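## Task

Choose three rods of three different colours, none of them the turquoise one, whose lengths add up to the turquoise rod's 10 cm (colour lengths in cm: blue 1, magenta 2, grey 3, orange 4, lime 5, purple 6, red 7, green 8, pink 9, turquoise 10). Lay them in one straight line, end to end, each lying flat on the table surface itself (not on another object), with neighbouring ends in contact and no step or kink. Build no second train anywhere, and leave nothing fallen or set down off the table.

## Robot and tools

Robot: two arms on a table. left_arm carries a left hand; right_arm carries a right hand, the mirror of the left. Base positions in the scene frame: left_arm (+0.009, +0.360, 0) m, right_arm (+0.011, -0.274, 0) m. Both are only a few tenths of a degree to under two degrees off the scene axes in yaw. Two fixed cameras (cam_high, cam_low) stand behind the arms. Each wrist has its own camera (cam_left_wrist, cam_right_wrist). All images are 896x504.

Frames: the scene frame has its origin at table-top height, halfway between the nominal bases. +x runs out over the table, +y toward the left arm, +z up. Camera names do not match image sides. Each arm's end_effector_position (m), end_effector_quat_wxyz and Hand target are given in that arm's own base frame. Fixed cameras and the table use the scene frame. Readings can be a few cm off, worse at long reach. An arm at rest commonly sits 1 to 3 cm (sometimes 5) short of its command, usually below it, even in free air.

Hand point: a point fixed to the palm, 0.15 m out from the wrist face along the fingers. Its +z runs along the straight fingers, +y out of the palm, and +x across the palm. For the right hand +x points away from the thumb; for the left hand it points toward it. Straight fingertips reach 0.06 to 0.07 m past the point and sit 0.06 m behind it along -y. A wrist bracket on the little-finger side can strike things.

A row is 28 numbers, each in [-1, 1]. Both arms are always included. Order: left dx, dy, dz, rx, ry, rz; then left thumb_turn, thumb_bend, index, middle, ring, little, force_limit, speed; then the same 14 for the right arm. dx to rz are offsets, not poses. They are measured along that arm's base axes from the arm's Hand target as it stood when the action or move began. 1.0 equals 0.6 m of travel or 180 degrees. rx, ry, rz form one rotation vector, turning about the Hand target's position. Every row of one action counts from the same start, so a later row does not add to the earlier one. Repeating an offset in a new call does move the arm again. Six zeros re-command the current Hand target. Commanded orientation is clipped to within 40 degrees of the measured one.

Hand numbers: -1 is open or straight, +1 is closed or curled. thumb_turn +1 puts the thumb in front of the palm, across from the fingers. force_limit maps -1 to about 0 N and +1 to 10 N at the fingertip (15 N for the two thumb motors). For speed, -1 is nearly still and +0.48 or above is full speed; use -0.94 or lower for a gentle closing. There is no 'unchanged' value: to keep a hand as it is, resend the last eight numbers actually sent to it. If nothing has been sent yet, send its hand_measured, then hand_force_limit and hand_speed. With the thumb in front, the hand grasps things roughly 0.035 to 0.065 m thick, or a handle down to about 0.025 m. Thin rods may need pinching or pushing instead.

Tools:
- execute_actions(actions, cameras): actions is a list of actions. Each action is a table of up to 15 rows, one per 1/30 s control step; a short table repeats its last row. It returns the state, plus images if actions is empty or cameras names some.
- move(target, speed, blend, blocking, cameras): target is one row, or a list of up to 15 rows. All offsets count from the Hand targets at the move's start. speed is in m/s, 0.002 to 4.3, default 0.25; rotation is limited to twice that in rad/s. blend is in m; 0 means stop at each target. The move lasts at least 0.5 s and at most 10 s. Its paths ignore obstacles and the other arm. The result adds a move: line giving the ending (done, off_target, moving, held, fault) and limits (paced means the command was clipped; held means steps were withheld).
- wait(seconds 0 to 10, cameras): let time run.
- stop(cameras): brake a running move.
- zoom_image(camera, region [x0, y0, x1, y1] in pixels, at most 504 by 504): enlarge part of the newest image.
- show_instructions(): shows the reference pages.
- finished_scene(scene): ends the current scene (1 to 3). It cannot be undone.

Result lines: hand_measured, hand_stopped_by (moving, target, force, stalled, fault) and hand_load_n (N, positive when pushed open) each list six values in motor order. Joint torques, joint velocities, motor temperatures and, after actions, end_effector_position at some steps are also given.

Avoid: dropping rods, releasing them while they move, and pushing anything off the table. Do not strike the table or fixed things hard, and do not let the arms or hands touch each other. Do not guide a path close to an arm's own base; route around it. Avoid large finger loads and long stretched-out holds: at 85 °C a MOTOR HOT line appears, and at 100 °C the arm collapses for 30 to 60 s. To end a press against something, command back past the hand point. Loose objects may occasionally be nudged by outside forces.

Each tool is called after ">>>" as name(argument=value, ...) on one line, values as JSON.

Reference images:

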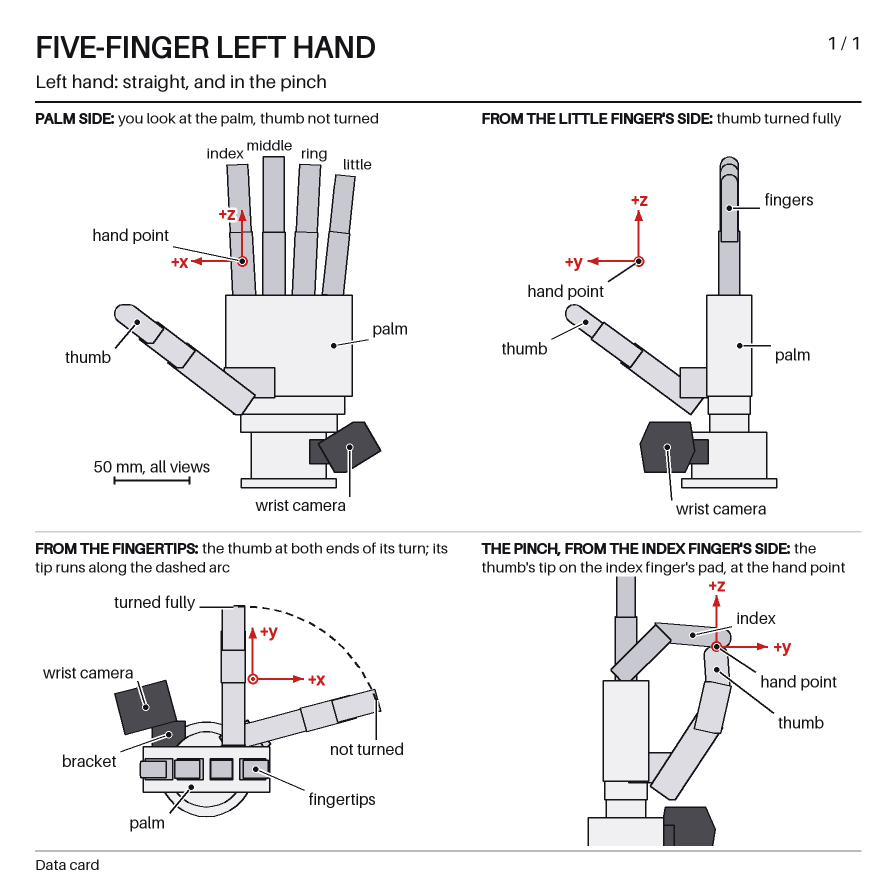

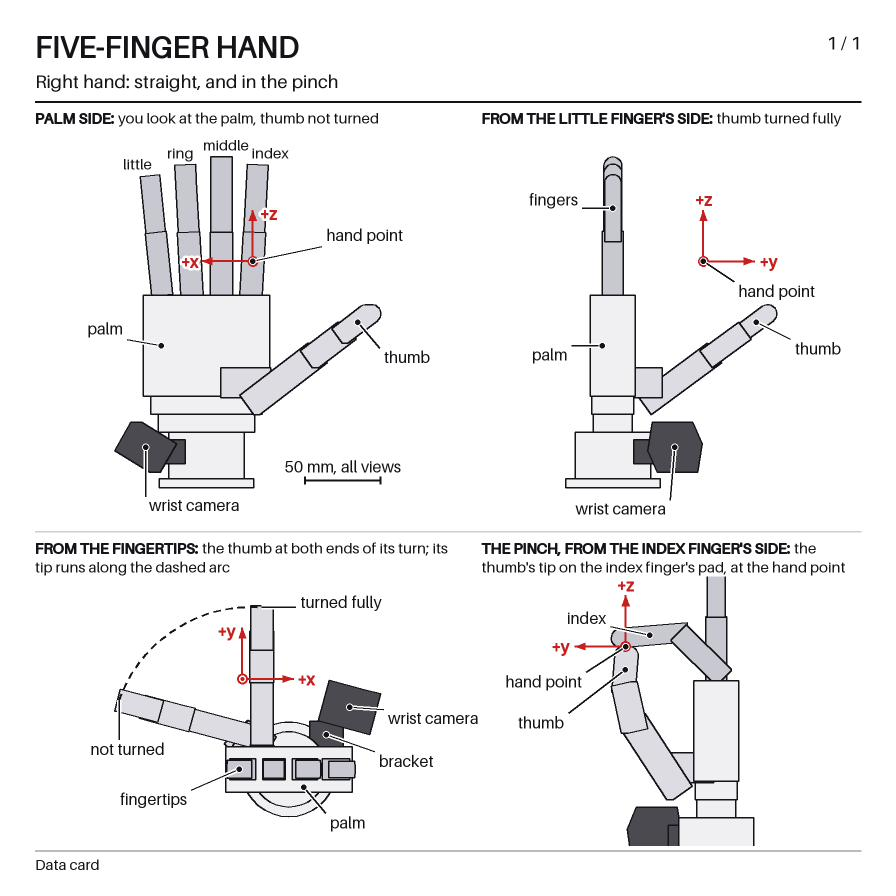

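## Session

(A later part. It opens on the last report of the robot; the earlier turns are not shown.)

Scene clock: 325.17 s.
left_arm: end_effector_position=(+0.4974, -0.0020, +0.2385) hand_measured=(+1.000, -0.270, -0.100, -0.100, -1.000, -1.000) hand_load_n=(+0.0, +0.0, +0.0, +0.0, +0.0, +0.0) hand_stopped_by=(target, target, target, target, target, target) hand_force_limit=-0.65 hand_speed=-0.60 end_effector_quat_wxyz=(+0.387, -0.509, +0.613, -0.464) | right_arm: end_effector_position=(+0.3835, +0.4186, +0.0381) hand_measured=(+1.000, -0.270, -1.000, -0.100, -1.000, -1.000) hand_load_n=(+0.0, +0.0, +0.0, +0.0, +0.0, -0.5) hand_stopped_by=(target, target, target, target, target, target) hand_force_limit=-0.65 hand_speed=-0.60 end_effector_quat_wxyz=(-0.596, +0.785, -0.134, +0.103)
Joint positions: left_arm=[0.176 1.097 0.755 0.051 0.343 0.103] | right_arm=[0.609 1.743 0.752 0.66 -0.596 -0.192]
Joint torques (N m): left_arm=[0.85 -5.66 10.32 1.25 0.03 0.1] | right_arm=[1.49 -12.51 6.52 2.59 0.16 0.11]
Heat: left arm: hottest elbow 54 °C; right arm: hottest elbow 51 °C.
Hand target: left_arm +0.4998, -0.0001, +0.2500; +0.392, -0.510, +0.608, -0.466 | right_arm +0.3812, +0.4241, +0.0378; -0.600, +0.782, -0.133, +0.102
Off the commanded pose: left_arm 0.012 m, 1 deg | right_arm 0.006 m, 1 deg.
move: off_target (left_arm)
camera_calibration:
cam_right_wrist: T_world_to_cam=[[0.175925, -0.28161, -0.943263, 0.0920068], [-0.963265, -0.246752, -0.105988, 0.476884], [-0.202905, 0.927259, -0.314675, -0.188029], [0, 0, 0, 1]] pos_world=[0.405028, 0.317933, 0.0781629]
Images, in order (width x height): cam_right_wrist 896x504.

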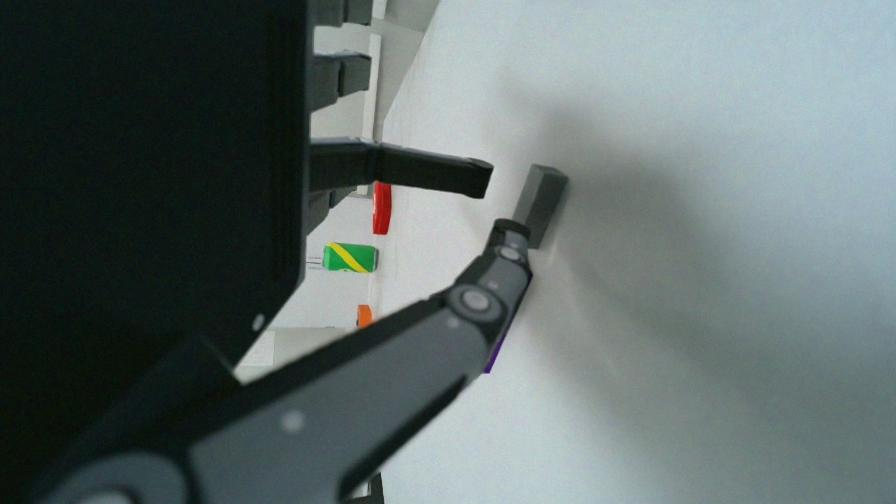

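>>> move(target=[[0,0,0,0,0,0,1,-0.27,-0.1,-0.1,-1,-1,-0.65,-0.6,-0.002,0.0055,-0.028,0,0,0,1,-0.27,-1,-0.1,-1,-1,-0.65,-0.6],[0,0,0,0,0,0,1,-0.27,-0.1,-0.1,-1,-1,-0.65,-0.6,-0.002,0.0055,-0.028,0,0,0,1,-0.25,-1,0.3,-1,-1,-0.65,-0.9]], speed=[0.06,0.06], cameras=["cam_right_wrist"])

>>> zoom_image(camera="cam_right_wrist", region=[440, 120, 640, 320])

Scene clock: 331.43 s.
left_arm: end_effector_position=(+0.4974, -0.0020, +0.2385) hand_measured=(+1.000, -0.270, -0.100, -0.100, -1.000, -1.000) hand_load_n=(+0.0, +0.0, +0.0, +0.0, -0.5, +0.0) hand_stopped_by=(target, target, target, target, target, target) hand_force_limit=-0.65 hand_speed=-0.60 end_effector_quat_wxyz=(+0.387, -0.509, +0.613, -0.464) | right_arm: end_effector_position=(+0.3832, +0.4227, +0.0232) hand_measured=(+1.000, -0.250, -1.000, +0.132, -1.000, -1.000) hand_load_n=(+0.5, +1.0, +0.0, +3.0, +0.0, +0.0) hand_stopped_by=(target, target, target, force, target, target) hand_force_limit=-0.65 hand_speed=-0.90 end_effector_quat_wxyz=(-0.597, +0.784, -0.133, +0.104)
Joint positions: left_arm=[0.176 1.097 0.755 0.051 0.343 0.103] | right_arm=[0.617 1.789 0.752 0.712 -0.588 -0.189]
Joint torques (N m): left_arm=[0.5 -5.66 10.21 1.24 0.02 0.08] | right_arm=[1.38 -12.63 6.01 2.61 0.16 0.1]
Heat: left arm: hottest elbow 54 °C; right arm: hottest elbow 51 °C.
Hand target: left_arm +0.4998, -0.0001, +0.2500; +0.392, -0.510, +0.608, -0.466 | right_arm +0.3799, +0.4275, +0.0210; -0.600, +0.782, -0.132, +0.102
Off the commanded pose: left_arm 0.012 m, 1 deg | right_arm 0.006 m, 0 deg.
move: off_target (left_arm)
camera_calibration:
cam_right_wrist: T_world_to_cam=[[0.178762, -0.279567, -0.943338, 0.0771667], [-0.962872, -0.246836, -0.109311, 0.475962], [-0.20229, 0.927855, -0.313312, -0.197094], [0, 0, 0, 1]] pos_world=[0.404626, 0.321932, 0.0630703]
Images, in order (width x height): cam_right_wrist 896x504.

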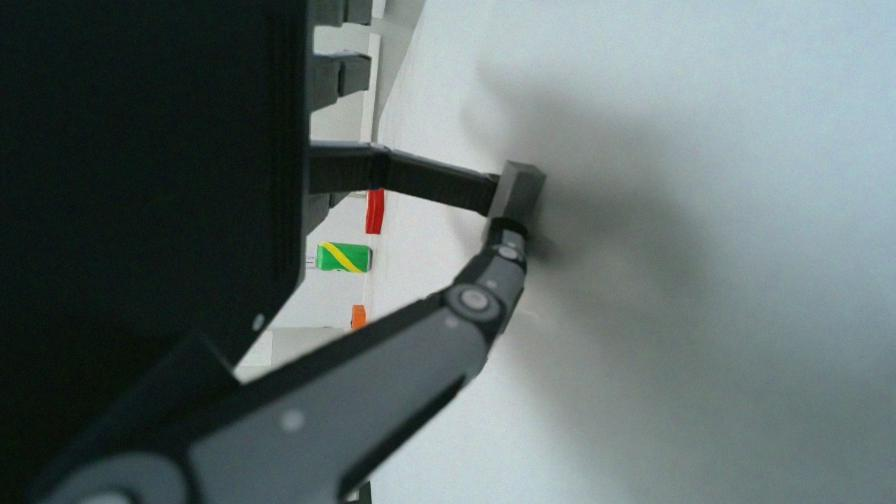

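Scaled by 2.520 from the camera's 896x504 image, which has a finer 1280x720 frame.

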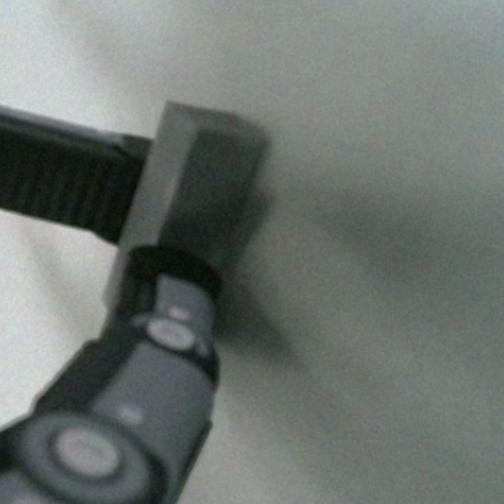

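>>> move(target=[0,0,0,0,0,0,1,-0.27,-0.1,-0.1,-1,-1,-0.65,-0.6,-0.0217,0.003,0.001,0,0,0,1,-0.25,-1,0.3,-1,-1,-0.65,-0.9], speed=0.03)

Scene clock: 335.93 s.
left_arm: end_effector_position=(+0.4974, -0.0020, +0.2385) hand_measured=(+1.000, -0.270, -0.100, -0.100, -1.000, -1.000) hand_load_n=(+0.0, +0.0, +0.0, +0.0, +0.0, +0.0) hand_stopped_by=(target, target, target, target, target, target) hand_force_limit=-0.65 hand_speed=-0.60 end_effector_quat_wxyz=(+0.387, -0.509, +0.613, -0.464) | right_arm: end_effector_position=(+0.3761, +0.4264, +0.0219) hand_measured=(+1.000, -0.250, -1.000, +0.132, -1.000, -1.000) hand_load_n=(+0.0, +0.5, +0.0, +2.5, +0.0, +0.0) hand_stopped_by=(target, target, target, force, target, target) hand_force_limit=-0.65 hand_speed=-0.90 end_effector_quat_wxyz=(-0.599, +0.782, -0.133, +0.108)
Joint positions: left_arm=[0.176 1.097 0.755 0.051 0.343 0.103] | right_arm=[0.635 1.789 0.736 0.74 -0.567 -0.182]
Joint torques (N m): left_arm=[0.62 -5.77 10.25 1.24 0.01 0.07] | right_arm=[1.67 -13.8 4.86 2.15 0.16 0.1]
Heat: left arm: hottest elbow 54 °C; right arm: hottest elbow 50 °C.
Hand target: left_arm +0.4998, -0.0001, +0.2500; +0.392, -0.510, +0.608, -0.466 | right_arm +0.3671, +0.4292, +0.0216; -0.600, +0.782, -0.133, +0.102
Off the commanded pose: left_arm 0.012 m, 1 deg | right_arm 0.010 m, 1 deg.
move: off_target (left_arm)

>>> move(target=[0,0,0,0,0,0,1,-0.27,-0.1,-0.1,-1,-1,-0.65,-0.6,-0.0067,0.0035,0.001,0,0,0,1,-0.25,-1,0.3,-1,-1,-0.65,-0.9], speed=0.03, cameras=["cam_right_wrist"])

>>> zoom_image(camera="cam_right_wrist", region=[440, 120, 640, 320])

Scene clock: 338.60 s.
left_arm: end_effector_position=(+0.4974, -0.0020, +0.2385) hand_measured=(+1.000, -0.270, -0.100, -0.100, -1.000, -1.000) hand_load_n=(+0.0, +0.0, +0.0, +0.0, +0.0, +0.0) hand_stopped_by=(target, target, target, target, target, target) hand_force_limit=-0.65 hand_speed=-0.60 end_effector_quat_wxyz=(+0.387, -0.509, +0.613, -0.464) | right_arm: end_effector_position=(+0.3719, +0.4284, +0.0217) hand_measured=(+1.000, -0.250, -1.000, +0.132, -1.000, -1.000) hand_load_n=(+0.0, +1.0, +0.0, +2.5, +0.0, -0.5) hand_stopped_by=(target, target, target, force, target, target) hand_force_limit=-0.65 hand_speed=-0.90 end_effector_quat_wxyz=(-0.598, +0.783, -0.133, +0.107)
Joint positions: left_arm=[0.176 1.097 0.755 0.051 0.343 0.103] | right_arm=[0.644 1.786 0.73 0.743 -0.558 -0.178]
Joint torques (N m): left_arm=[1.03 -5.83 10.29 1.21 0.01 0.07] | right_arm=[1.73 -13.8 4.89 2.13 0.16 0.1]
Heat: left arm: hottest elbow 54 °C; right arm: hottest elbow 50 °C.
Hand target: left_arm +0.4998, -0.0001, +0.2500; +0.392, -0.510, +0.608, -0.466 | right_arm +0.3630, +0.4313, +0.0221; -0.600, +0.782, -0.133, +0.102
Off the commanded pose: left_arm 0.012 m, 1 deg | right_arm 0.009 m, 1 deg.
move: off_target (left_arm)
camera_calibration:
cam_right_wrist: T_world_to_cam=[[0.183011, -0.277085, -0.943255, 0.0767675], [-0.963215, -0.242587, -0.115623, 0.46473], [-0.196784, 0.929718, -0.311289, -0.20805], [0, 0, 0, 1]] pos_world=[0.392645, 0.327436, 0.0613811]
Images, in order (width x height): cam_right_wrist 896x504.

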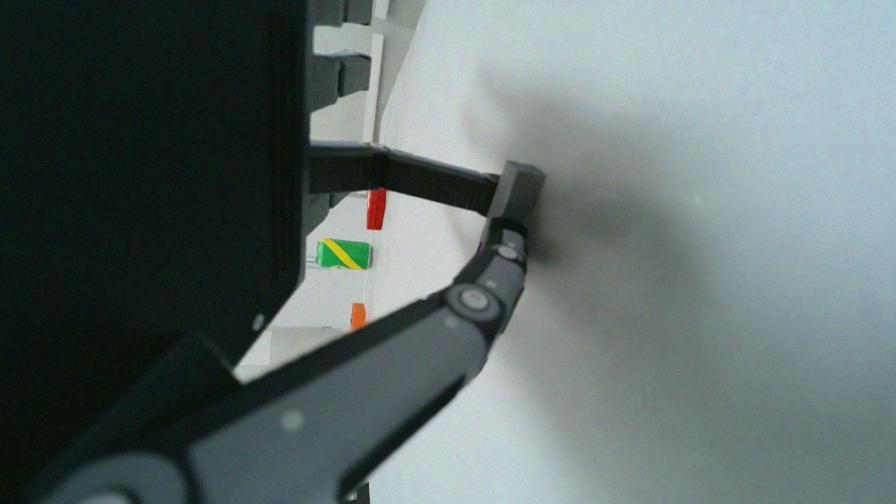

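Scaled by 2.520 from the camera's 896x504 image, which has a finer 1280x720 frame.

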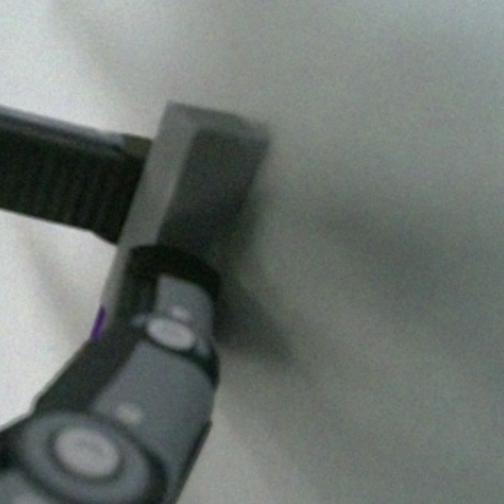

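>>> move(target=[[0,0,0,0,0,0,1,-0.27,-0.1,-0.1,-1,-1,-0.65,-0.6,0.003,0,0.005,0,0,0,1,-0.27,-1,-0.1,-1,-1,-0.65,-0.6],[0,0,0,0,0,0,1,-0.27,-0.1,-0.1,-1,-1,-0.65,-0.6,0.008,0,0.12,0,0,0,1,-0.27,-1,-0.1,-1,-1,-0.65,-0.6]], speed=[0.04,0.12], cameras=["cam_right_wrist"])

>>> zoom_image(camera="cam_right_wrist", region=[520, 140, 680, 340])

Scene clock: 344.77 s.
left_arm: end_effector_position=(+0.4974, -0.0020, +0.2385) hand_measured=(+1.000, -0.270, -0.100, -0.100, -1.000, -1.000) hand_load_n=(+0.0, +0.0, +0.0, +0.0, +0.0, +0.0) hand_stopped_by=(target, target, target, target, target, target) hand_force_limit=-0.65 hand_speed=-0.60 end_effector_quat_wxyz=(+0.387, -0.509, +0.613, -0.464) | right_arm: end_effector_position=(+0.3581, +0.4186, +0.0732) hand_measured=(+1.000, -0.270, -1.000, -0.100, -1.000, -1.000) hand_load_n=(+0.0, +0.0, +0.0, +0.0, +0.0, +0.0) hand_stopped_by=(target, target, target, target, target, target) hand_force_limit=-0.65 hand_speed=-0.60 end_effector_quat_wxyz=(-0.587, +0.791, -0.141, +0.096)
Joint positions: left_arm=[0.176 1.097 0.755 0.051 0.343 0.103] | right_arm=[0.645 1.603 0.724 0.528 -0.558 -0.178]
Joint torques (N m): left_arm=[1.08 -6.12 10.24 1.28 0 0.07] | right_arm=[1.08 -12.63 10.91 1.5 -0.14 0.08]
Heat: left arm: hottest elbow 54 °C; right arm: hottest elbow 50 °C.
Hand target: left_arm +0.4998, -0.0001, +0.2500; +0.392, -0.510, +0.608, -0.466 | right_arm +0.3677, +0.4314, +0.0943; -0.600, +0.782, -0.133, +0.102
Off the commanded pose: left_arm 0.012 m, 1 deg | right_arm 0.026 m, 2 deg.
move: off_target (left_arm, right_arm)
camera_calibration:
cam_right_wrist: T_world_to_cam=[[0.153824, -0.298732, -0.941858, 0.144603], [-0.966108, -0.245451, -0.0799338, 0.454708], [-0.207301, 0.922233, -0.326364, -0.177542], [0, 0, 0, 1]] pos_world=[0.380249, 0.318541, 0.114598]
Images, in order (width x height): cam_right_wrist 896x504.

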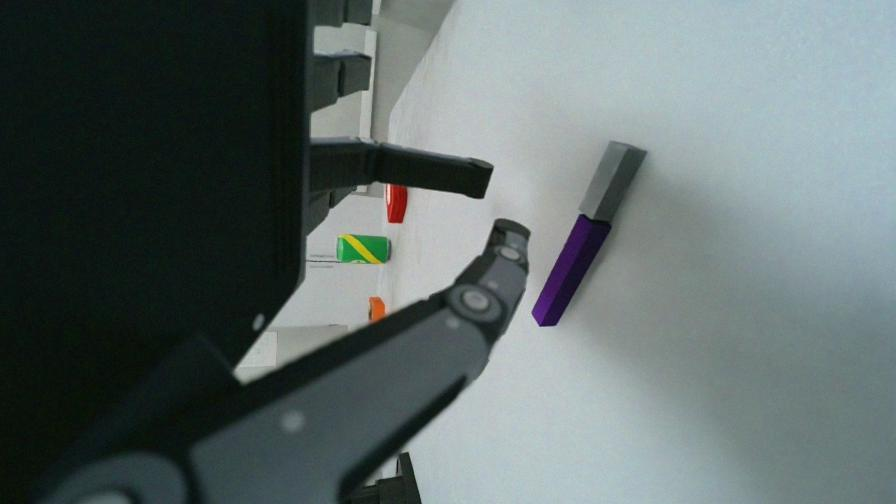

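Scaled by 2.520 from the camera's 896x504 image, which has a finer 1280x720 frame.

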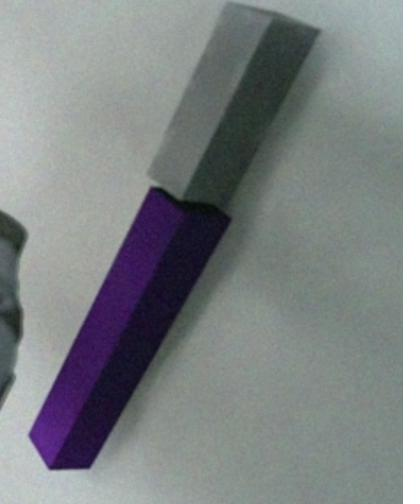

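>>> move(target=[[0,0,0,0,0,0,1,-0.27,-0.1,-0.1,-1,-1,-0.65,-0.6,0.0327,-0.0198,-0.0305,0,0,0,1,-0.27,-0.1,-0.1,-1,-1,-0.65,-0.6],[0,0,0,0,0,0,1,-0.27,-0.1,-0.1,-1,-1,-0.65,-0.6,-0.0042,-0.0045,-0.049,0,0,0,1,-0.27,-0.1,-0.1,-1,-1,-0.65,-0.6],[0,0,0,0,0,0,1,-0.27,-0.1,-0.1,-1,-1,-0.65,-0.6,-0.0113,0.001,-0.0942,0,0,0,1,-0.27,-0.1,-0.1,-1,-1,-0.65,-0.6]], speed=[0.12,0.1,0.06], cameras=["cam_right_wrist"])

>>> zoom_image(camera="cam_right_wrist", region=[440, 100, 640, 300])

Scene clock: 358.00 s.
left_arm: end_effector_position=(+0.4974, -0.0020, +0.2385) hand_measured=(+1.000, -0.270, -0.100, -0.100, -1.000, -1.000) hand_load_n=(+0.0, +0.0, +0.0, +0.0, -0.5, +0.0) hand_stopped_by=(target, target, target, target, target, target) hand_force_limit=-0.65 hand_speed=-0.60 end_effector_quat_wxyz=(+0.387, -0.509, +0.613, -0.464) | right_arm: end_effector_position=(+0.3635, +0.4267, +0.0379) hand_measured=(+1.000, -0.270, -0.100, -0.100, -1.000, -1.000) hand_load_n=(+0.0, +0.0, -0.5, +0.0, +0.0, +0.0) hand_stopped_by=(target, target, target, target, target, target) hand_force_limit=-0.65 hand_speed=-0.60 end_effector_quat_wxyz=(-0.596, +0.785, -0.134, +0.103)
Joint positions: left_arm=[0.176 1.097 0.755 0.051 0.343 0.103] | right_arm=[0.652 1.724 0.718 0.684 -0.555 -0.177]
Joint torques (N m): left_arm=[0.97 -5.66 10.21 1.21 0.02 0.06] | right_arm=[1.44 -11.93 6.41 2.65 0.17 0.09]
Heat: left arm: hottest elbow 54 °C; right arm: hottest elbow 51 °C.
Hand target: left_arm +0.4998, -0.0001, +0.2500; +0.392, -0.510, +0.608, -0.466 | right_arm +0.3610, +0.4320, +0.0378; -0.600, +0.782, -0.132, +0.102
Off the commanded pose: left_arm 0.012 m, 1 deg | right_arm 0.006 m, 1 deg.
move: off_target (left_arm)
camera_calibration:
cam_right_wrist: T_world_to_cam=[[0.176475, -0.281974, -0.943052, 0.0976177], [-0.963144, -0.247065, -0.106362, 0.459594], [-0.203004, 0.927065, -0.315183, -0.199509], [0, 0, 0, 1]] pos_world=[0.384926, 0.326033, 0.07806]
Images, in order (width x height): cam_right_wrist 896x504.

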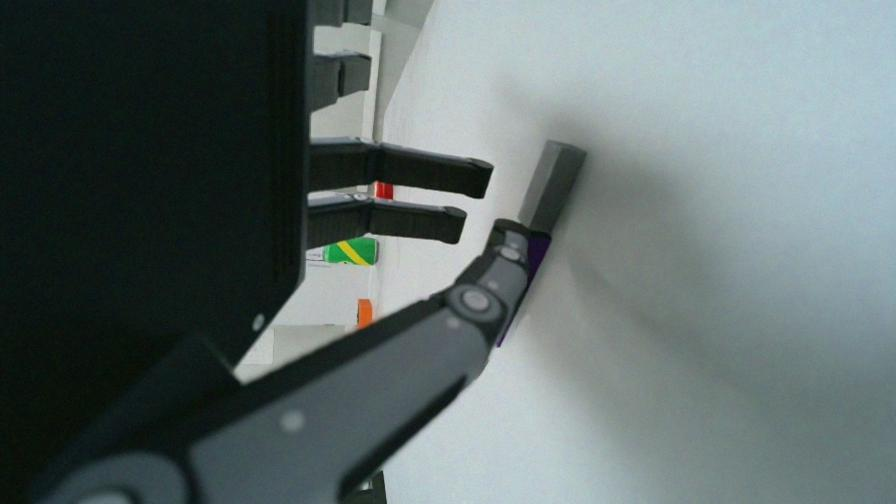

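Scaled by 2.520 from the camera's 896x504 image, which has a finer 1280x720 frame.

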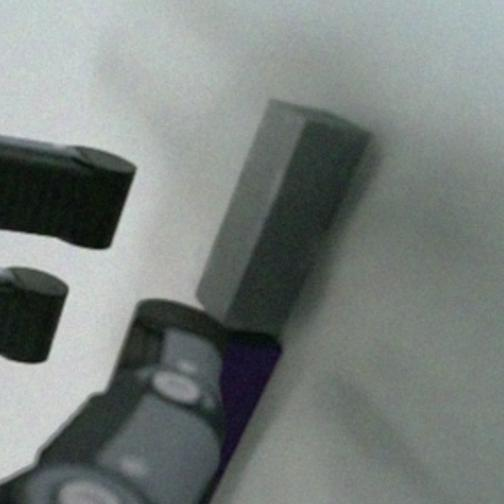

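>>> move(target=[[0,0,0,0,0,0,1,-0.27,-0.1,-0.1,-1,-1,-0.65,-0.6,-0.006,0.0052,-0.028,0,0,0,1,-0.27,-0.1,-0.1,-1,-1,-0.65,-0.6],[0,0,0,0,0,0,1,-0.27,-0.1,-0.1,-1,-1,-0.65,-0.6,-0.006,0.0052,-0.028,0,0,0,1,-0.25,0.3,0.3,-1,-1,-0.65,-0.9]], speed=[0.06,0.06], cameras=["cam_right_wrist"])

>>> zoom_image(camera="cam_right_wrist", region=[440, 100, 640, 300])

Scene clock: 363.50 s.
left_arm: end_effector_position=(+0.4974, -0.0020, +0.2385) hand_measured=(+1.000, -0.270, -0.100, -0.100, -1.000, -1.000) hand_load_n=(+0.0, +0.5, +0.0, +0.0, +0.0, +0.0) hand_stopped_by=(target, target, target, target, target, target) hand_force_limit=-0.65 hand_speed=-0.60 end_effector_quat_wxyz=(+0.387, -0.509, +0.613, -0.464) | right_arm: end_effector_position=(+0.3604, +0.4304, +0.0227) hand_measured=(+1.000, -0.250, +0.160, +0.130, -1.000, -1.000) hand_load_n=(-0.5, +3.0, +3.0, +2.5, +0.0, +0.0) hand_stopped_by=(target, target, force, force, target, target) hand_force_limit=-0.65 hand_speed=-0.90 end_effector_quat_wxyz=(-0.597, +0.784, -0.133, +0.104)
Joint positions: left_arm=[0.176 1.097 0.755 0.051 0.343 0.103] | right_arm=[0.663 1.769 0.712 0.741 -0.544 -0.172]
Joint torques (N m): left_arm=[0.85 -5.77 10.21 1.24 0.01 0.07] | right_arm=[1.44 -12.04 5.91 2.61 0.18 0.09]
Heat: left arm: hottest elbow 54 °C; right arm: hottest elbow 51 °C.
Hand target: left_arm +0.4998, -0.0001, +0.2500; +0.392, -0.510, +0.608, -0.466 | right_arm +0.3574, +0.4350, +0.0209; -0.600, +0.782, -0.133, +0.102
Off the commanded pose: left_arm 0.012 m, 1 deg | right_arm 0.006 m, 1 deg.
move: off_target (left_arm)
camera_calibration:
cam_right_wrist: T_world_to_cam=[[0.17805, -0.279723, -0.943426, 0.0832524], [-0.962983, -0.246723, -0.108588, 0.455815], [-0.20239, 0.927838, -0.313298, -0.208965], [0, 0, 0, 1]] pos_world=[0.381826, 0.329633, 0.0625704]
Images, in order (width x height): cam_right_wrist 896x504.

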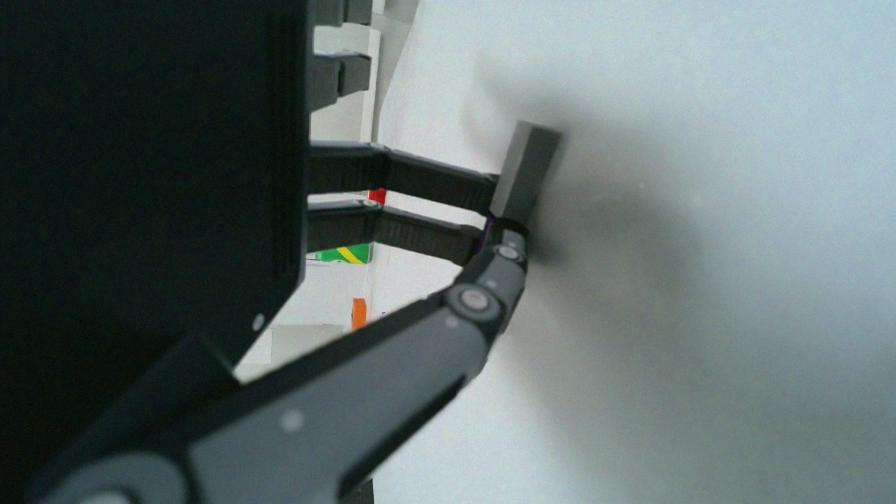

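Scaled by 2.520 from the camera's 896x504 image, which has a finer 1280x720 frame.

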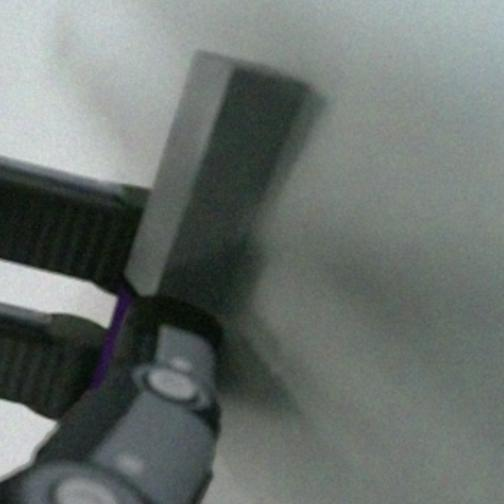

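>>> move(target=[[0,0,0,0,0,0,1,-0.27,-0.1,-0.1,-1,-1,-0.65,-0.6,0,0,0.005,0,0,0,1,-0.27,-0.1,-0.1,-1,-1,-0.65,-0.6],[0,0,0,0,0,0,1,-0.27,-0.1,-0.1,-1,-1,-0.65,-0.6,0.008,0,0.12,0,0,0,1,-0.27,-1,-0.1,-1,-1,-0.65,-0.6]], speed=[0.04,0.12], cameras=["cam_right_wrist"])

>>> zoom_image(camera="cam_right_wrist", region=[520, 120, 680, 320])

Scene clock: 369.33 s.
left_arm: end_effector_position=(+0.4974, -0.0020, +0.2385) hand_measured=(+1.000, -0.270, -0.100, -0.100, -1.000, -1.000) hand_load_n=(+0.0, +0.0, +0.0, +0.0, +0.0, +0.0) hand_stopped_by=(target, target, target, target, target, target) hand_force_limit=-0.65 hand_speed=-0.60 end_effector_quat_wxyz=(+0.387, -0.509, +0.613, -0.464) | right_arm: end_effector_position=(+0.3506, +0.4226, +0.0713) hand_measured=(+1.000, -0.270, -1.000, -0.100, -1.000, -1.000) hand_load_n=(+0.0, +0.0, -0.5, +0.0, +0.0, +0.0) hand_stopped_by=(target, target, target, target, target, target) hand_force_limit=-0.65 hand_speed=-0.60 end_effector_quat_wxyz=(-0.587, +0.792, -0.140, +0.095)
Joint positions: left_arm=[0.176 1.097 0.755 0.051 0.343 0.103] | right_arm=[0.663 1.601 0.715 0.536 -0.544 -0.172]
Joint torques (N m): left_arm=[1.03 -5.83 10.29 1.2 0.01 0.07] | right_arm=[0.79 -12.57 10.96 1.52 -0.12 0.07]
Heat: left arm: hottest elbow 54 °C; right arm: hottest elbow 50 °C.
Hand target: left_arm +0.4998, -0.0001, +0.2500; +0.392, -0.510, +0.608, -0.466 | right_arm +0.3622, +0.4350, +0.0929; -0.600, +0.782, -0.133, +0.102
Off the commanded pose: left_arm 0.012 m, 1 deg | right_arm 0.027 m, 2 deg.
move: off_target (left_arm, right_arm); target 2's new numbers were sent with right_arm's hand 0.027 m and 2 deg from that target
camera_calibration:
cam_right_wrist: T_world_to_cam=[[0.152873, -0.299587, -0.941742, 0.14579], [-0.965547, -0.248349, -0.0777319, 0.449094], [-0.210593, 0.921179, -0.327232, -0.181864], [0, 0, 0, 1]] pos_world=[0.373034, 0.322738, 0.112694]
Images, in order (width x height): cam_right_wrist 896x504.

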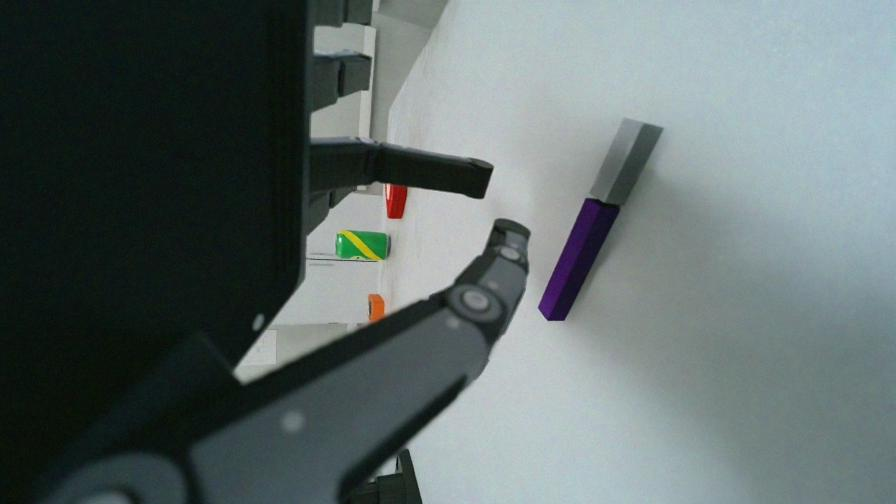

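Scaled by 2.520 from the camera's 896x504 image, which has a finer 1280x720 frame.

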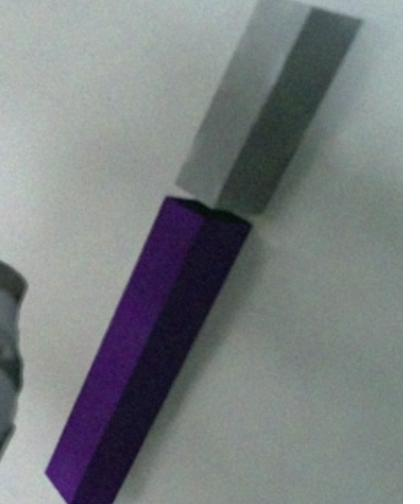

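>>> move(target=[[0,0,0,0,0,0,1,-0.27,-0.1,-0.1,-1,-1,-0.65,-0.6,0.05,-0.1,0.04,0,0,-0.02,1,-0.27,-1,-0.1,-1,-1,-0.65,-0.6],[0,0,0,0,0,0,1,-0.27,-0.1,-0.1,-1,-1,-0.65,-0.6,0.075,-0.39,0.04,0,0,-0.085,1,-0.27,-1,-0.1,-1,-1,-0.65,-0.6],[0,0,0,0,0,0,1,-0.27,-0.1,-0.1,-1,-1,-0.65,-0.6,0.028,-0.6467,-0.0133,0,0,-0.1433,1,-0.27,-1,-0.1,-1,-1,-0.65,-0.6]], speed=[0.15,0.25,0.22], blend=[0.02,0.03,0], cameras=["cam_right_wrist"])

>>> zoom_image(camera="cam_right_wrist", region=[500, 100, 740, 300])

Scene clock: 384.00 s.
left_arm: end_effector_position=(+0.4974, -0.0020, +0.2385) hand_measured=(+1.000, -0.270, -0.100, -0.100, -1.000, -1.000) hand_load_n=(+0.0, +0.0, +0.0, +0.0, +0.0, +0.0) hand_stopped_by=(target, target, target, target, target, target) hand_force_limit=-0.65 hand_speed=-0.60 end_effector_quat_wxyz=(+0.387, -0.509, +0.613, -0.464) | right_arm: end_effector_position=(+0.3783, +0.0476, +0.0812) hand_measured=(+1.000, -0.270, -1.000, -0.100, -1.000, -1.000) hand_load_n=(+0.0, +0.0, +0.0, +0.0, +0.0, +0.0) hand_stopped_by=(target, target, target, target, target, target) hand_force_limit=-0.65 hand_speed=-0.60 end_effector_quat_wxyz=(-0.562, +0.732, -0.310, +0.229)
Joint positions: left_arm=[0.176 1.097 0.755 0.051 0.343 0.103] | right_arm=[-0.33 1.274 0.437 0.285 -1.046 -0.475]
Joint torques (N m): left_arm=[0.79 -5.6 10.19 1.22 0.03 0.06] | right_arm=[0.67 -7.12 7.61 1.18 -0.4 -0.13]
Heat: left arm: hottest elbow 54 °C; right arm: hottest elbow 51 °C.
Hand target: left_arm +0.4998, -0.0001, +0.2500; +0.392, -0.510, +0.608, -0.466 | right_arm +0.3790, +0.0471, +0.0849; -0.562, +0.733, -0.304, +0.233
Off the commanded pose: left_arm 0.012 m, 1 deg | right_arm 0.004 m, 1 deg.
move: off_target (left_arm)
camera_calibration:
cam_right_wrist: T_world_to_cam=[[0.0283115, -0.315218, -0.948597, 0.0869575], [-0.975045, 0.200333, -0.0956712, 0.367136], [0.220193, 0.927634, -0.30168, 0.00736924], [0, 0, 0, 1]] pos_world=[0.35389, -0.0529749, 0.119835]
Images, in order (width x height): cam_right_wrist 896x504.

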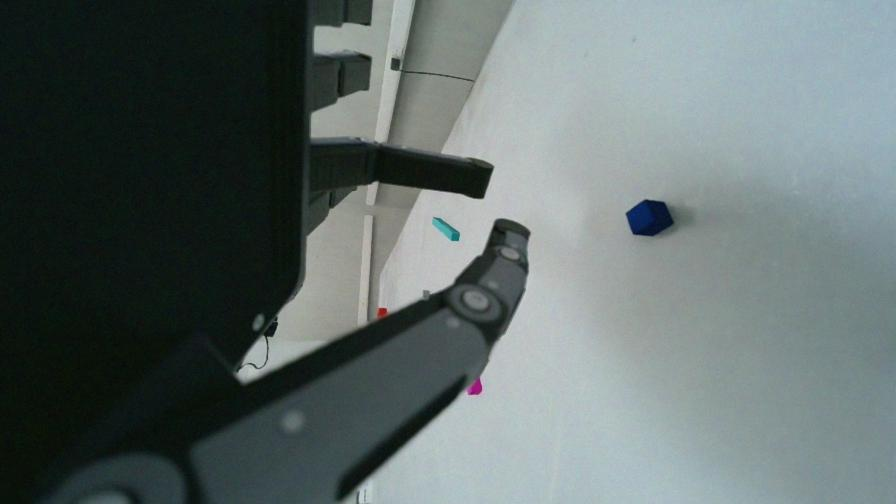

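Scaled by 2.100 from the camera's 896x504 image, which has a finer 1280x720 frame.

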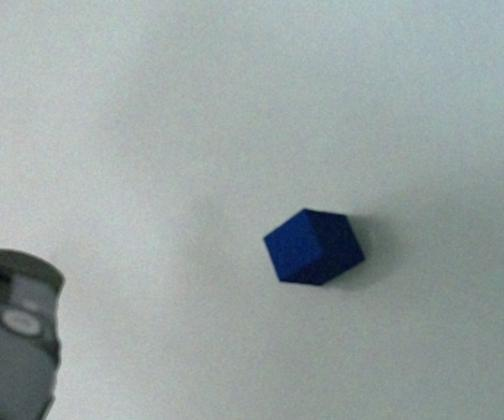

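>>> move(target=[[0,0,0,0,0,0,1,-0.27,-0.1,-0.1,-1,-1,-0.65,-0.6,0.0058,-0.0067,-0.0715,0,0,-0.0278,1,-0.27,-1,-0.1,-1,-1,-0.65,-0.6]], speed=[0.1], cameras=["cam_right_wrist"])

>>> zoom_image(camera="cam_right_wrist", region=[440, 120, 640, 290])

Scene clock: 392.90 s.
left_arm: end_effector_position=(+0.4974, -0.0020, +0.2385) hand_measured=(+1.000, -0.270, -0.100, -0.100, -1.000, -1.000) hand_load_n=(+0.0, +0.0, +0.0, +0.0, +0.0, +0.0) hand_stopped_by=(target, target, target, target, target, target) hand_force_limit=-0.65 hand_speed=-0.60 end_effector_quat_wxyz=(+0.387, -0.509, +0.613, -0.464) | right_arm: end_effector_position=(+0.3801, +0.0413, +0.0406) hand_measured=(+1.000, -0.270, -1.000, -0.100, -1.000, -1.000) hand_load_n=(+0.0, +0.0, +0.0, +0.0, +0.0, +0.0) hand_stopped_by=(target, target, target, target, target, target) hand_force_limit=-0.65 hand_speed=-0.60 end_effector_quat_wxyz=(-0.550, +0.720, -0.338, +0.255)
Joint positions: left_arm=[0.176 1.097 0.755 0.051 0.343 0.103] | right_arm=[-0.33 1.406 0.363 0.552 -0.971 -0.412]
Joint torques (N m): left_arm=[0.62 -5.66 10.29 1.24 0 0.08] | right_arm=[1.2 -6.48 5.87 2.3 -0.04 0.08]
Motor temperatures (°C): left_arm=[30 37 55 27 27 27] | right_arm=[28 38 51 31 29 28]
Heat: left arm: hottest elbow 55 °C; right arm: hottest elbow 51 °C.
Hand target: left_arm +0.4998, -0.0001, +0.2500; +0.392, -0.510, +0.608, -0.466 | right_arm +0.3826, +0.0430, +0.0421; -0.552, +0.719, -0.336, +0.257
Off the commanded pose: left_arm 0.012 m, 1 deg | right_arm 0.003 m, 0 deg.
move: off_target (left_arm)
camera_calibration:
cam_right_wrist: T_world_to_cam=[[0.00653739, -0.326278, -0.945251, 0.055066], [-0.954925, 0.278503, -0.102737, 0.355743], [0.296776, 0.903315, -0.30975, -0.0271471], [0, 0, 0, 1]] pos_world=[0.347404, -0.0565864, 0.0801903]
Images, in order (width x height): cam_right_wrist 896x504.

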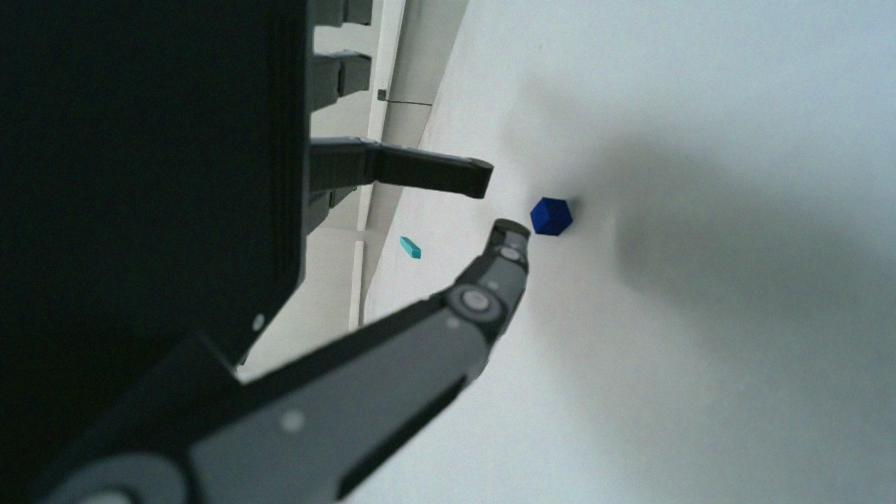

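Scaled by 2.520 from the camera's 896x504 image, which has a finer 1280x720 frame.

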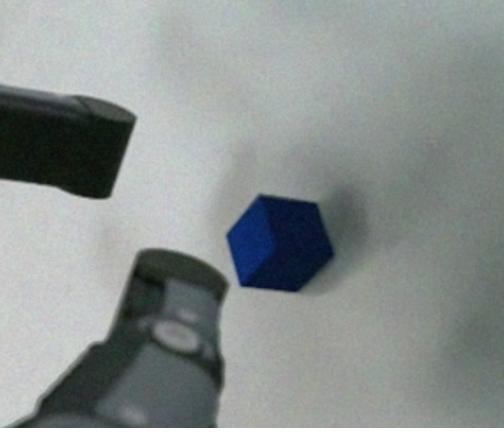

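>>> move(target=[[0,0,0,0,0,0,1,-0.27,-0.1,-0.1,-1,-1,-0.65,-0.6,0.0033,0.0058,-0.035,0,0,0,1,-0.27,-1,-0.1,-1,-1,-0.65,-0.6]], speed=[0.06], cameras=["cam_right_wrist"])

>>> zoom_image(camera="cam_right_wrist", region=[440, 120, 640, 290])

Scene clock: 397.87 s.
left_arm: end_effector_position=(+0.4974, -0.0020, +0.2385) hand_measured=(+1.000, -0.270, -0.100, -0.100, -1.000, -1.000) hand_load_n=(+0.0, +0.0, +0.0, +0.0, +0.0, -0.5) hand_stopped_by=(target, target, target, target, target, target) hand_force_limit=-0.65 hand_speed=-0.60 end_effector_quat_wxyz=(+0.387, -0.509, +0.613, -0.464) | right_arm: end_effector_position=(+0.3839, +0.0428, +0.0217) hand_measured=(+1.000, -0.270, -1.000, -0.100, -1.000, -1.000) hand_load_n=(+0.0, +0.0, +0.0, +0.0, +0.0, +0.0) hand_stopped_by=(target, target, target, target, target, target) hand_force_limit=-0.65 hand_speed=-0.60 end_effector_quat_wxyz=(-0.549, +0.720, -0.337, +0.259)
Joint positions: left_arm=[0.176 1.097 0.755 0.051 0.343 0.103] | right_arm=[-0.32 1.501 0.354 0.671 -0.959 -0.401]
Joint torques (N m): left_arm=[0.79 -5.71 10.25 1.22 0 0.06] | right_arm=[1.61 -6.65 4.78 2.35 -0.02 0.11]
Motor temperatures (°C): left_arm=[30 37 55 27 27 27] | right_arm=[28 38 50 31 29 28]
Heat: left arm: hottest elbow 55 °C; right arm: hottest elbow 50 °C.
Hand target: left_arm +0.4998, -0.0001, +0.2500; +0.392, -0.510, +0.608, -0.466 | right_arm +0.3846, +0.0465, +0.0210; -0.551, +0.719, -0.336, +0.257
Off the commanded pose: left_arm 0.012 m, 1 deg | right_arm 0.004 m, 0 deg.
move: off_target (left_arm)
camera_calibration:
cam_right_wrist: T_world_to_cam=[[0.0107748, -0.328207, -0.944544, 0.0360025], [-0.953215, 0.282009, -0.108865, 0.35636], [0.3021, 0.901527, -0.309813, -0.037479], [0, 0, 0, 1]] pos_world=[0.350622, -0.0548921, 0.0611897]
Images, in order (width x height): cam_right_wrist 896x504.

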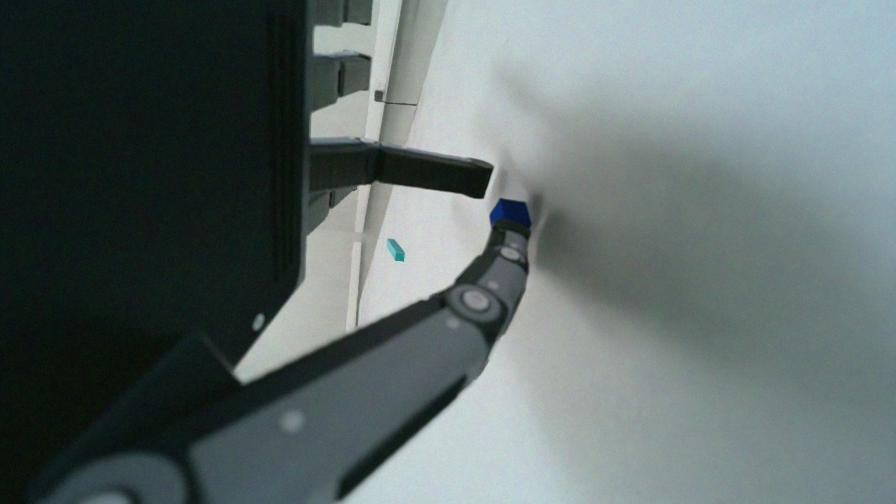

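Scaled by 2.520 from the camera's 896x504 image, which has a finer 1280x720 frame.

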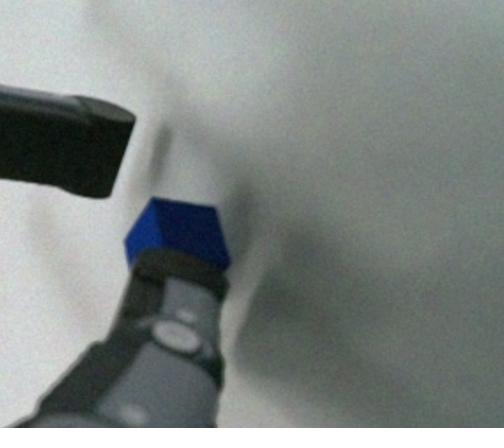

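>>> move(target=[[0,0,0,0,0,0,1,-0.27,-0.1,-0.1,-1,-1,-0.65,-0.6,-0.006,0.0055,-0.0058,0,0,0,1,-0.27,-1,-0.1,-1,-1,-0.65,-0.6]], speed=[0.06], cameras=["cam_right_wrist"])

>>> zoom_image(camera="cam_right_wrist", region=[440, 120, 640, 290])

Scene clock: 403.83 s.
left_arm: end_effector_position=(+0.4974, -0.0020, +0.2385) hand_measured=(+1.000, -0.270, -0.100, -0.100, -1.000, -1.000) hand_load_n=(+0.0, +0.0, +0.0, +0.0, +0.0, +0.0) hand_stopped_by=(target, target, target, target, target, target) hand_force_limit=-0.65 hand_speed=-0.60 end_effector_quat_wxyz=(+0.387, -0.509, +0.613, -0.464) | right_arm: end_effector_position=(+0.3810, +0.0457, +0.0198) hand_measured=(+1.000, -0.270, -1.000, -0.100, -1.000, -1.000) hand_load_n=(+0.0, +0.0, +0.0, -0.5, +0.0, +0.0) hand_stopped_by=(target, target, target, target, target, target) hand_force_limit=-0.65 hand_speed=-0.60 end_effector_quat_wxyz=(-0.550, +0.719, -0.335, +0.261)
Joint positions: left_arm=[0.176 1.097 0.755 0.051 0.343 0.103] | right_arm=[-0.313 1.505 0.341 0.698 -0.953 -0.395]
Joint torques (N m): left_arm=[0.62 -5.71 10.26 1.25 -0.01 0.06] | right_arm=[1.49 -6.18 4.62 2.33 0 0.09]
Motor temperatures (°C): left_arm=[30 37 55 27 27 27] | right_arm=[28 38 49 31 29 28]
Heat: left arm: hottest elbow 55 °C; right arm: hottest elbow 49 °C.
Hand target: left_arm +0.4998, -0.0001, +0.2500; +0.392, -0.510, +0.608, -0.466 | right_arm +0.3808, +0.0498, +0.0175; -0.552, +0.719, -0.336, +0.257
Off the commanded pose: left_arm 0.012 m, 1 deg | right_arm 0.005 m, 0 deg.
move: off_target (left_arm)
camera_calibration:
cam_right_wrist: T_world_to_cam=[[0.0154775, -0.329744, -0.943944, 0.0336037], [-0.952695, 0.281723, -0.114034, 0.352444], [0.303532, 0.901056, -0.309785, -0.0404186], [0, 0, 0, 1]] pos_world=[0.34752, -0.0517914, 0.0593895]
Images, in order (width x height): cam_right_wrist 896x504.

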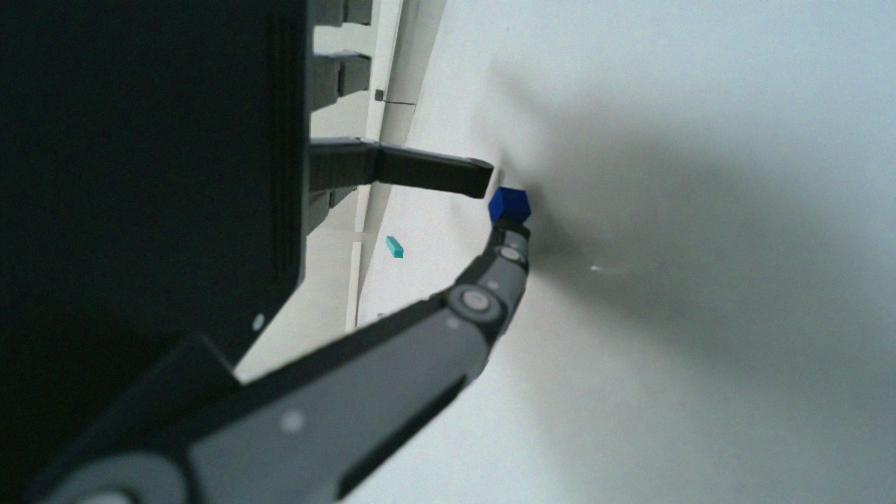

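Scaled by 2.520 from the camera's 896x504 image, which has a finer 1280x720 frame.

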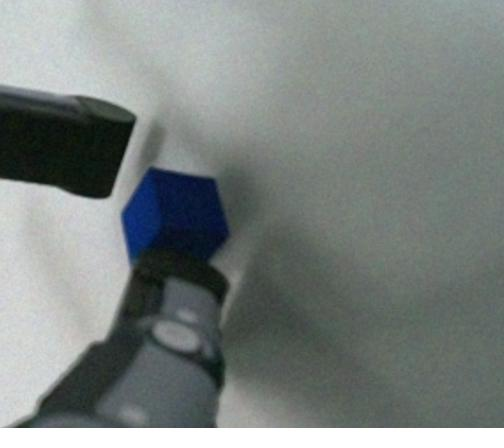

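>>> move(target=[[0,0,0,0,0,0,1,-0.27,-0.1,-0.1,-1,-1,-0.65,-0.6,0,0,0,0,0,0,1,-0.25,-1,0.3,-1,-1,-0.65,-0.9]], speed=[0.06], cameras=["cam_right_wrist"])

>>> zoom_image(camera="cam_right_wrist", region=[480, 170, 560, 250])

Scene clock: 406.77 s.
left_arm: end_effector_position=(+0.4974, -0.0020, +0.2385) hand_measured=(+1.000, -0.270, -0.100, -0.100, -1.000, -1.000) hand_load_n=(+0.0, +0.0, +0.0, +0.0, +0.0, +0.0) hand_stopped_by=(target, target, target, target, target, target) hand_force_limit=-0.65 hand_speed=-0.60 end_effector_quat_wxyz=(+0.387, -0.509, +0.613, -0.464) | right_arm: end_effector_position=(+0.3810, +0.0457, +0.0198) hand_measured=(+1.000, -0.250, -1.000, +0.122, -1.000, -1.000) hand_load_n=(+0.0, +1.5, +0.0, +2.0, +0.0, +0.0) hand_stopped_by=(target, target, target, force, target, target) hand_force_limit=-0.65 hand_speed=-0.90 end_effector_quat_wxyz=(-0.549, +0.719, -0.336, +0.261)
Joint positions: left_arm=[0.176 1.097 0.755 0.051 0.343 0.103] | right_arm=[-0.313 1.505 0.341 0.698 -0.952 -0.395]
Joint torques (N m): left_arm=[0.91 -6.01 10.25 1.22 0.02 0.09] | right_arm=[1.49 -6.12 4.59 2.36 -0.01 0.1]
Motor temperatures (°C): left_arm=[30 37 55 27 27 27] | right_arm=[28 38 49 31 29 28]
Heat: left arm: hottest elbow 55 °C; right arm: hottest elbow 49 °C.
Hand target: left_arm +0.4998, -0.0001, +0.2500; +0.392, -0.510, +0.608, -0.466 | right_arm +0.3808, +0.0498, +0.0175; -0.551, +0.719, -0.336, +0.257
Off the commanded pose: left_arm 0.012 m, 1 deg | right_arm 0.005 m, 0 deg.
move: off_target (left_arm)
camera_calibration:
cam_right_wrist: T_world_to_cam=[[0.0150731, -0.329657, -0.943981, 0.0337178], [-0.952607, 0.282141, -0.11374, 0.352448], [0.303831, 0.900957, -0.30978, -0.0404377], [0, 0, 0, 1]] pos_world=[0.347522, -0.0518921, 0.0593896]
Images, in order (width x height): cam_right_wrist 896x504.

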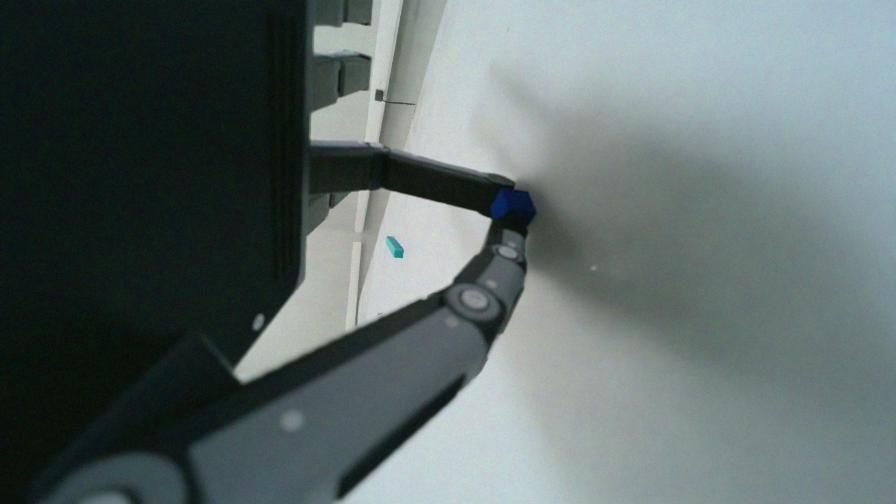

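Scaled by 6.300 from the camera's 896x504 image, which has a finer 1280x720 frame.

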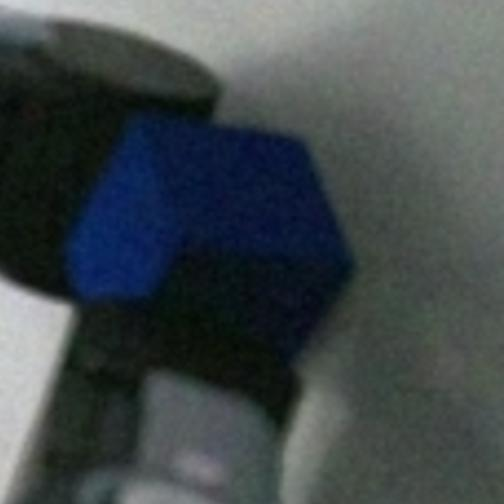

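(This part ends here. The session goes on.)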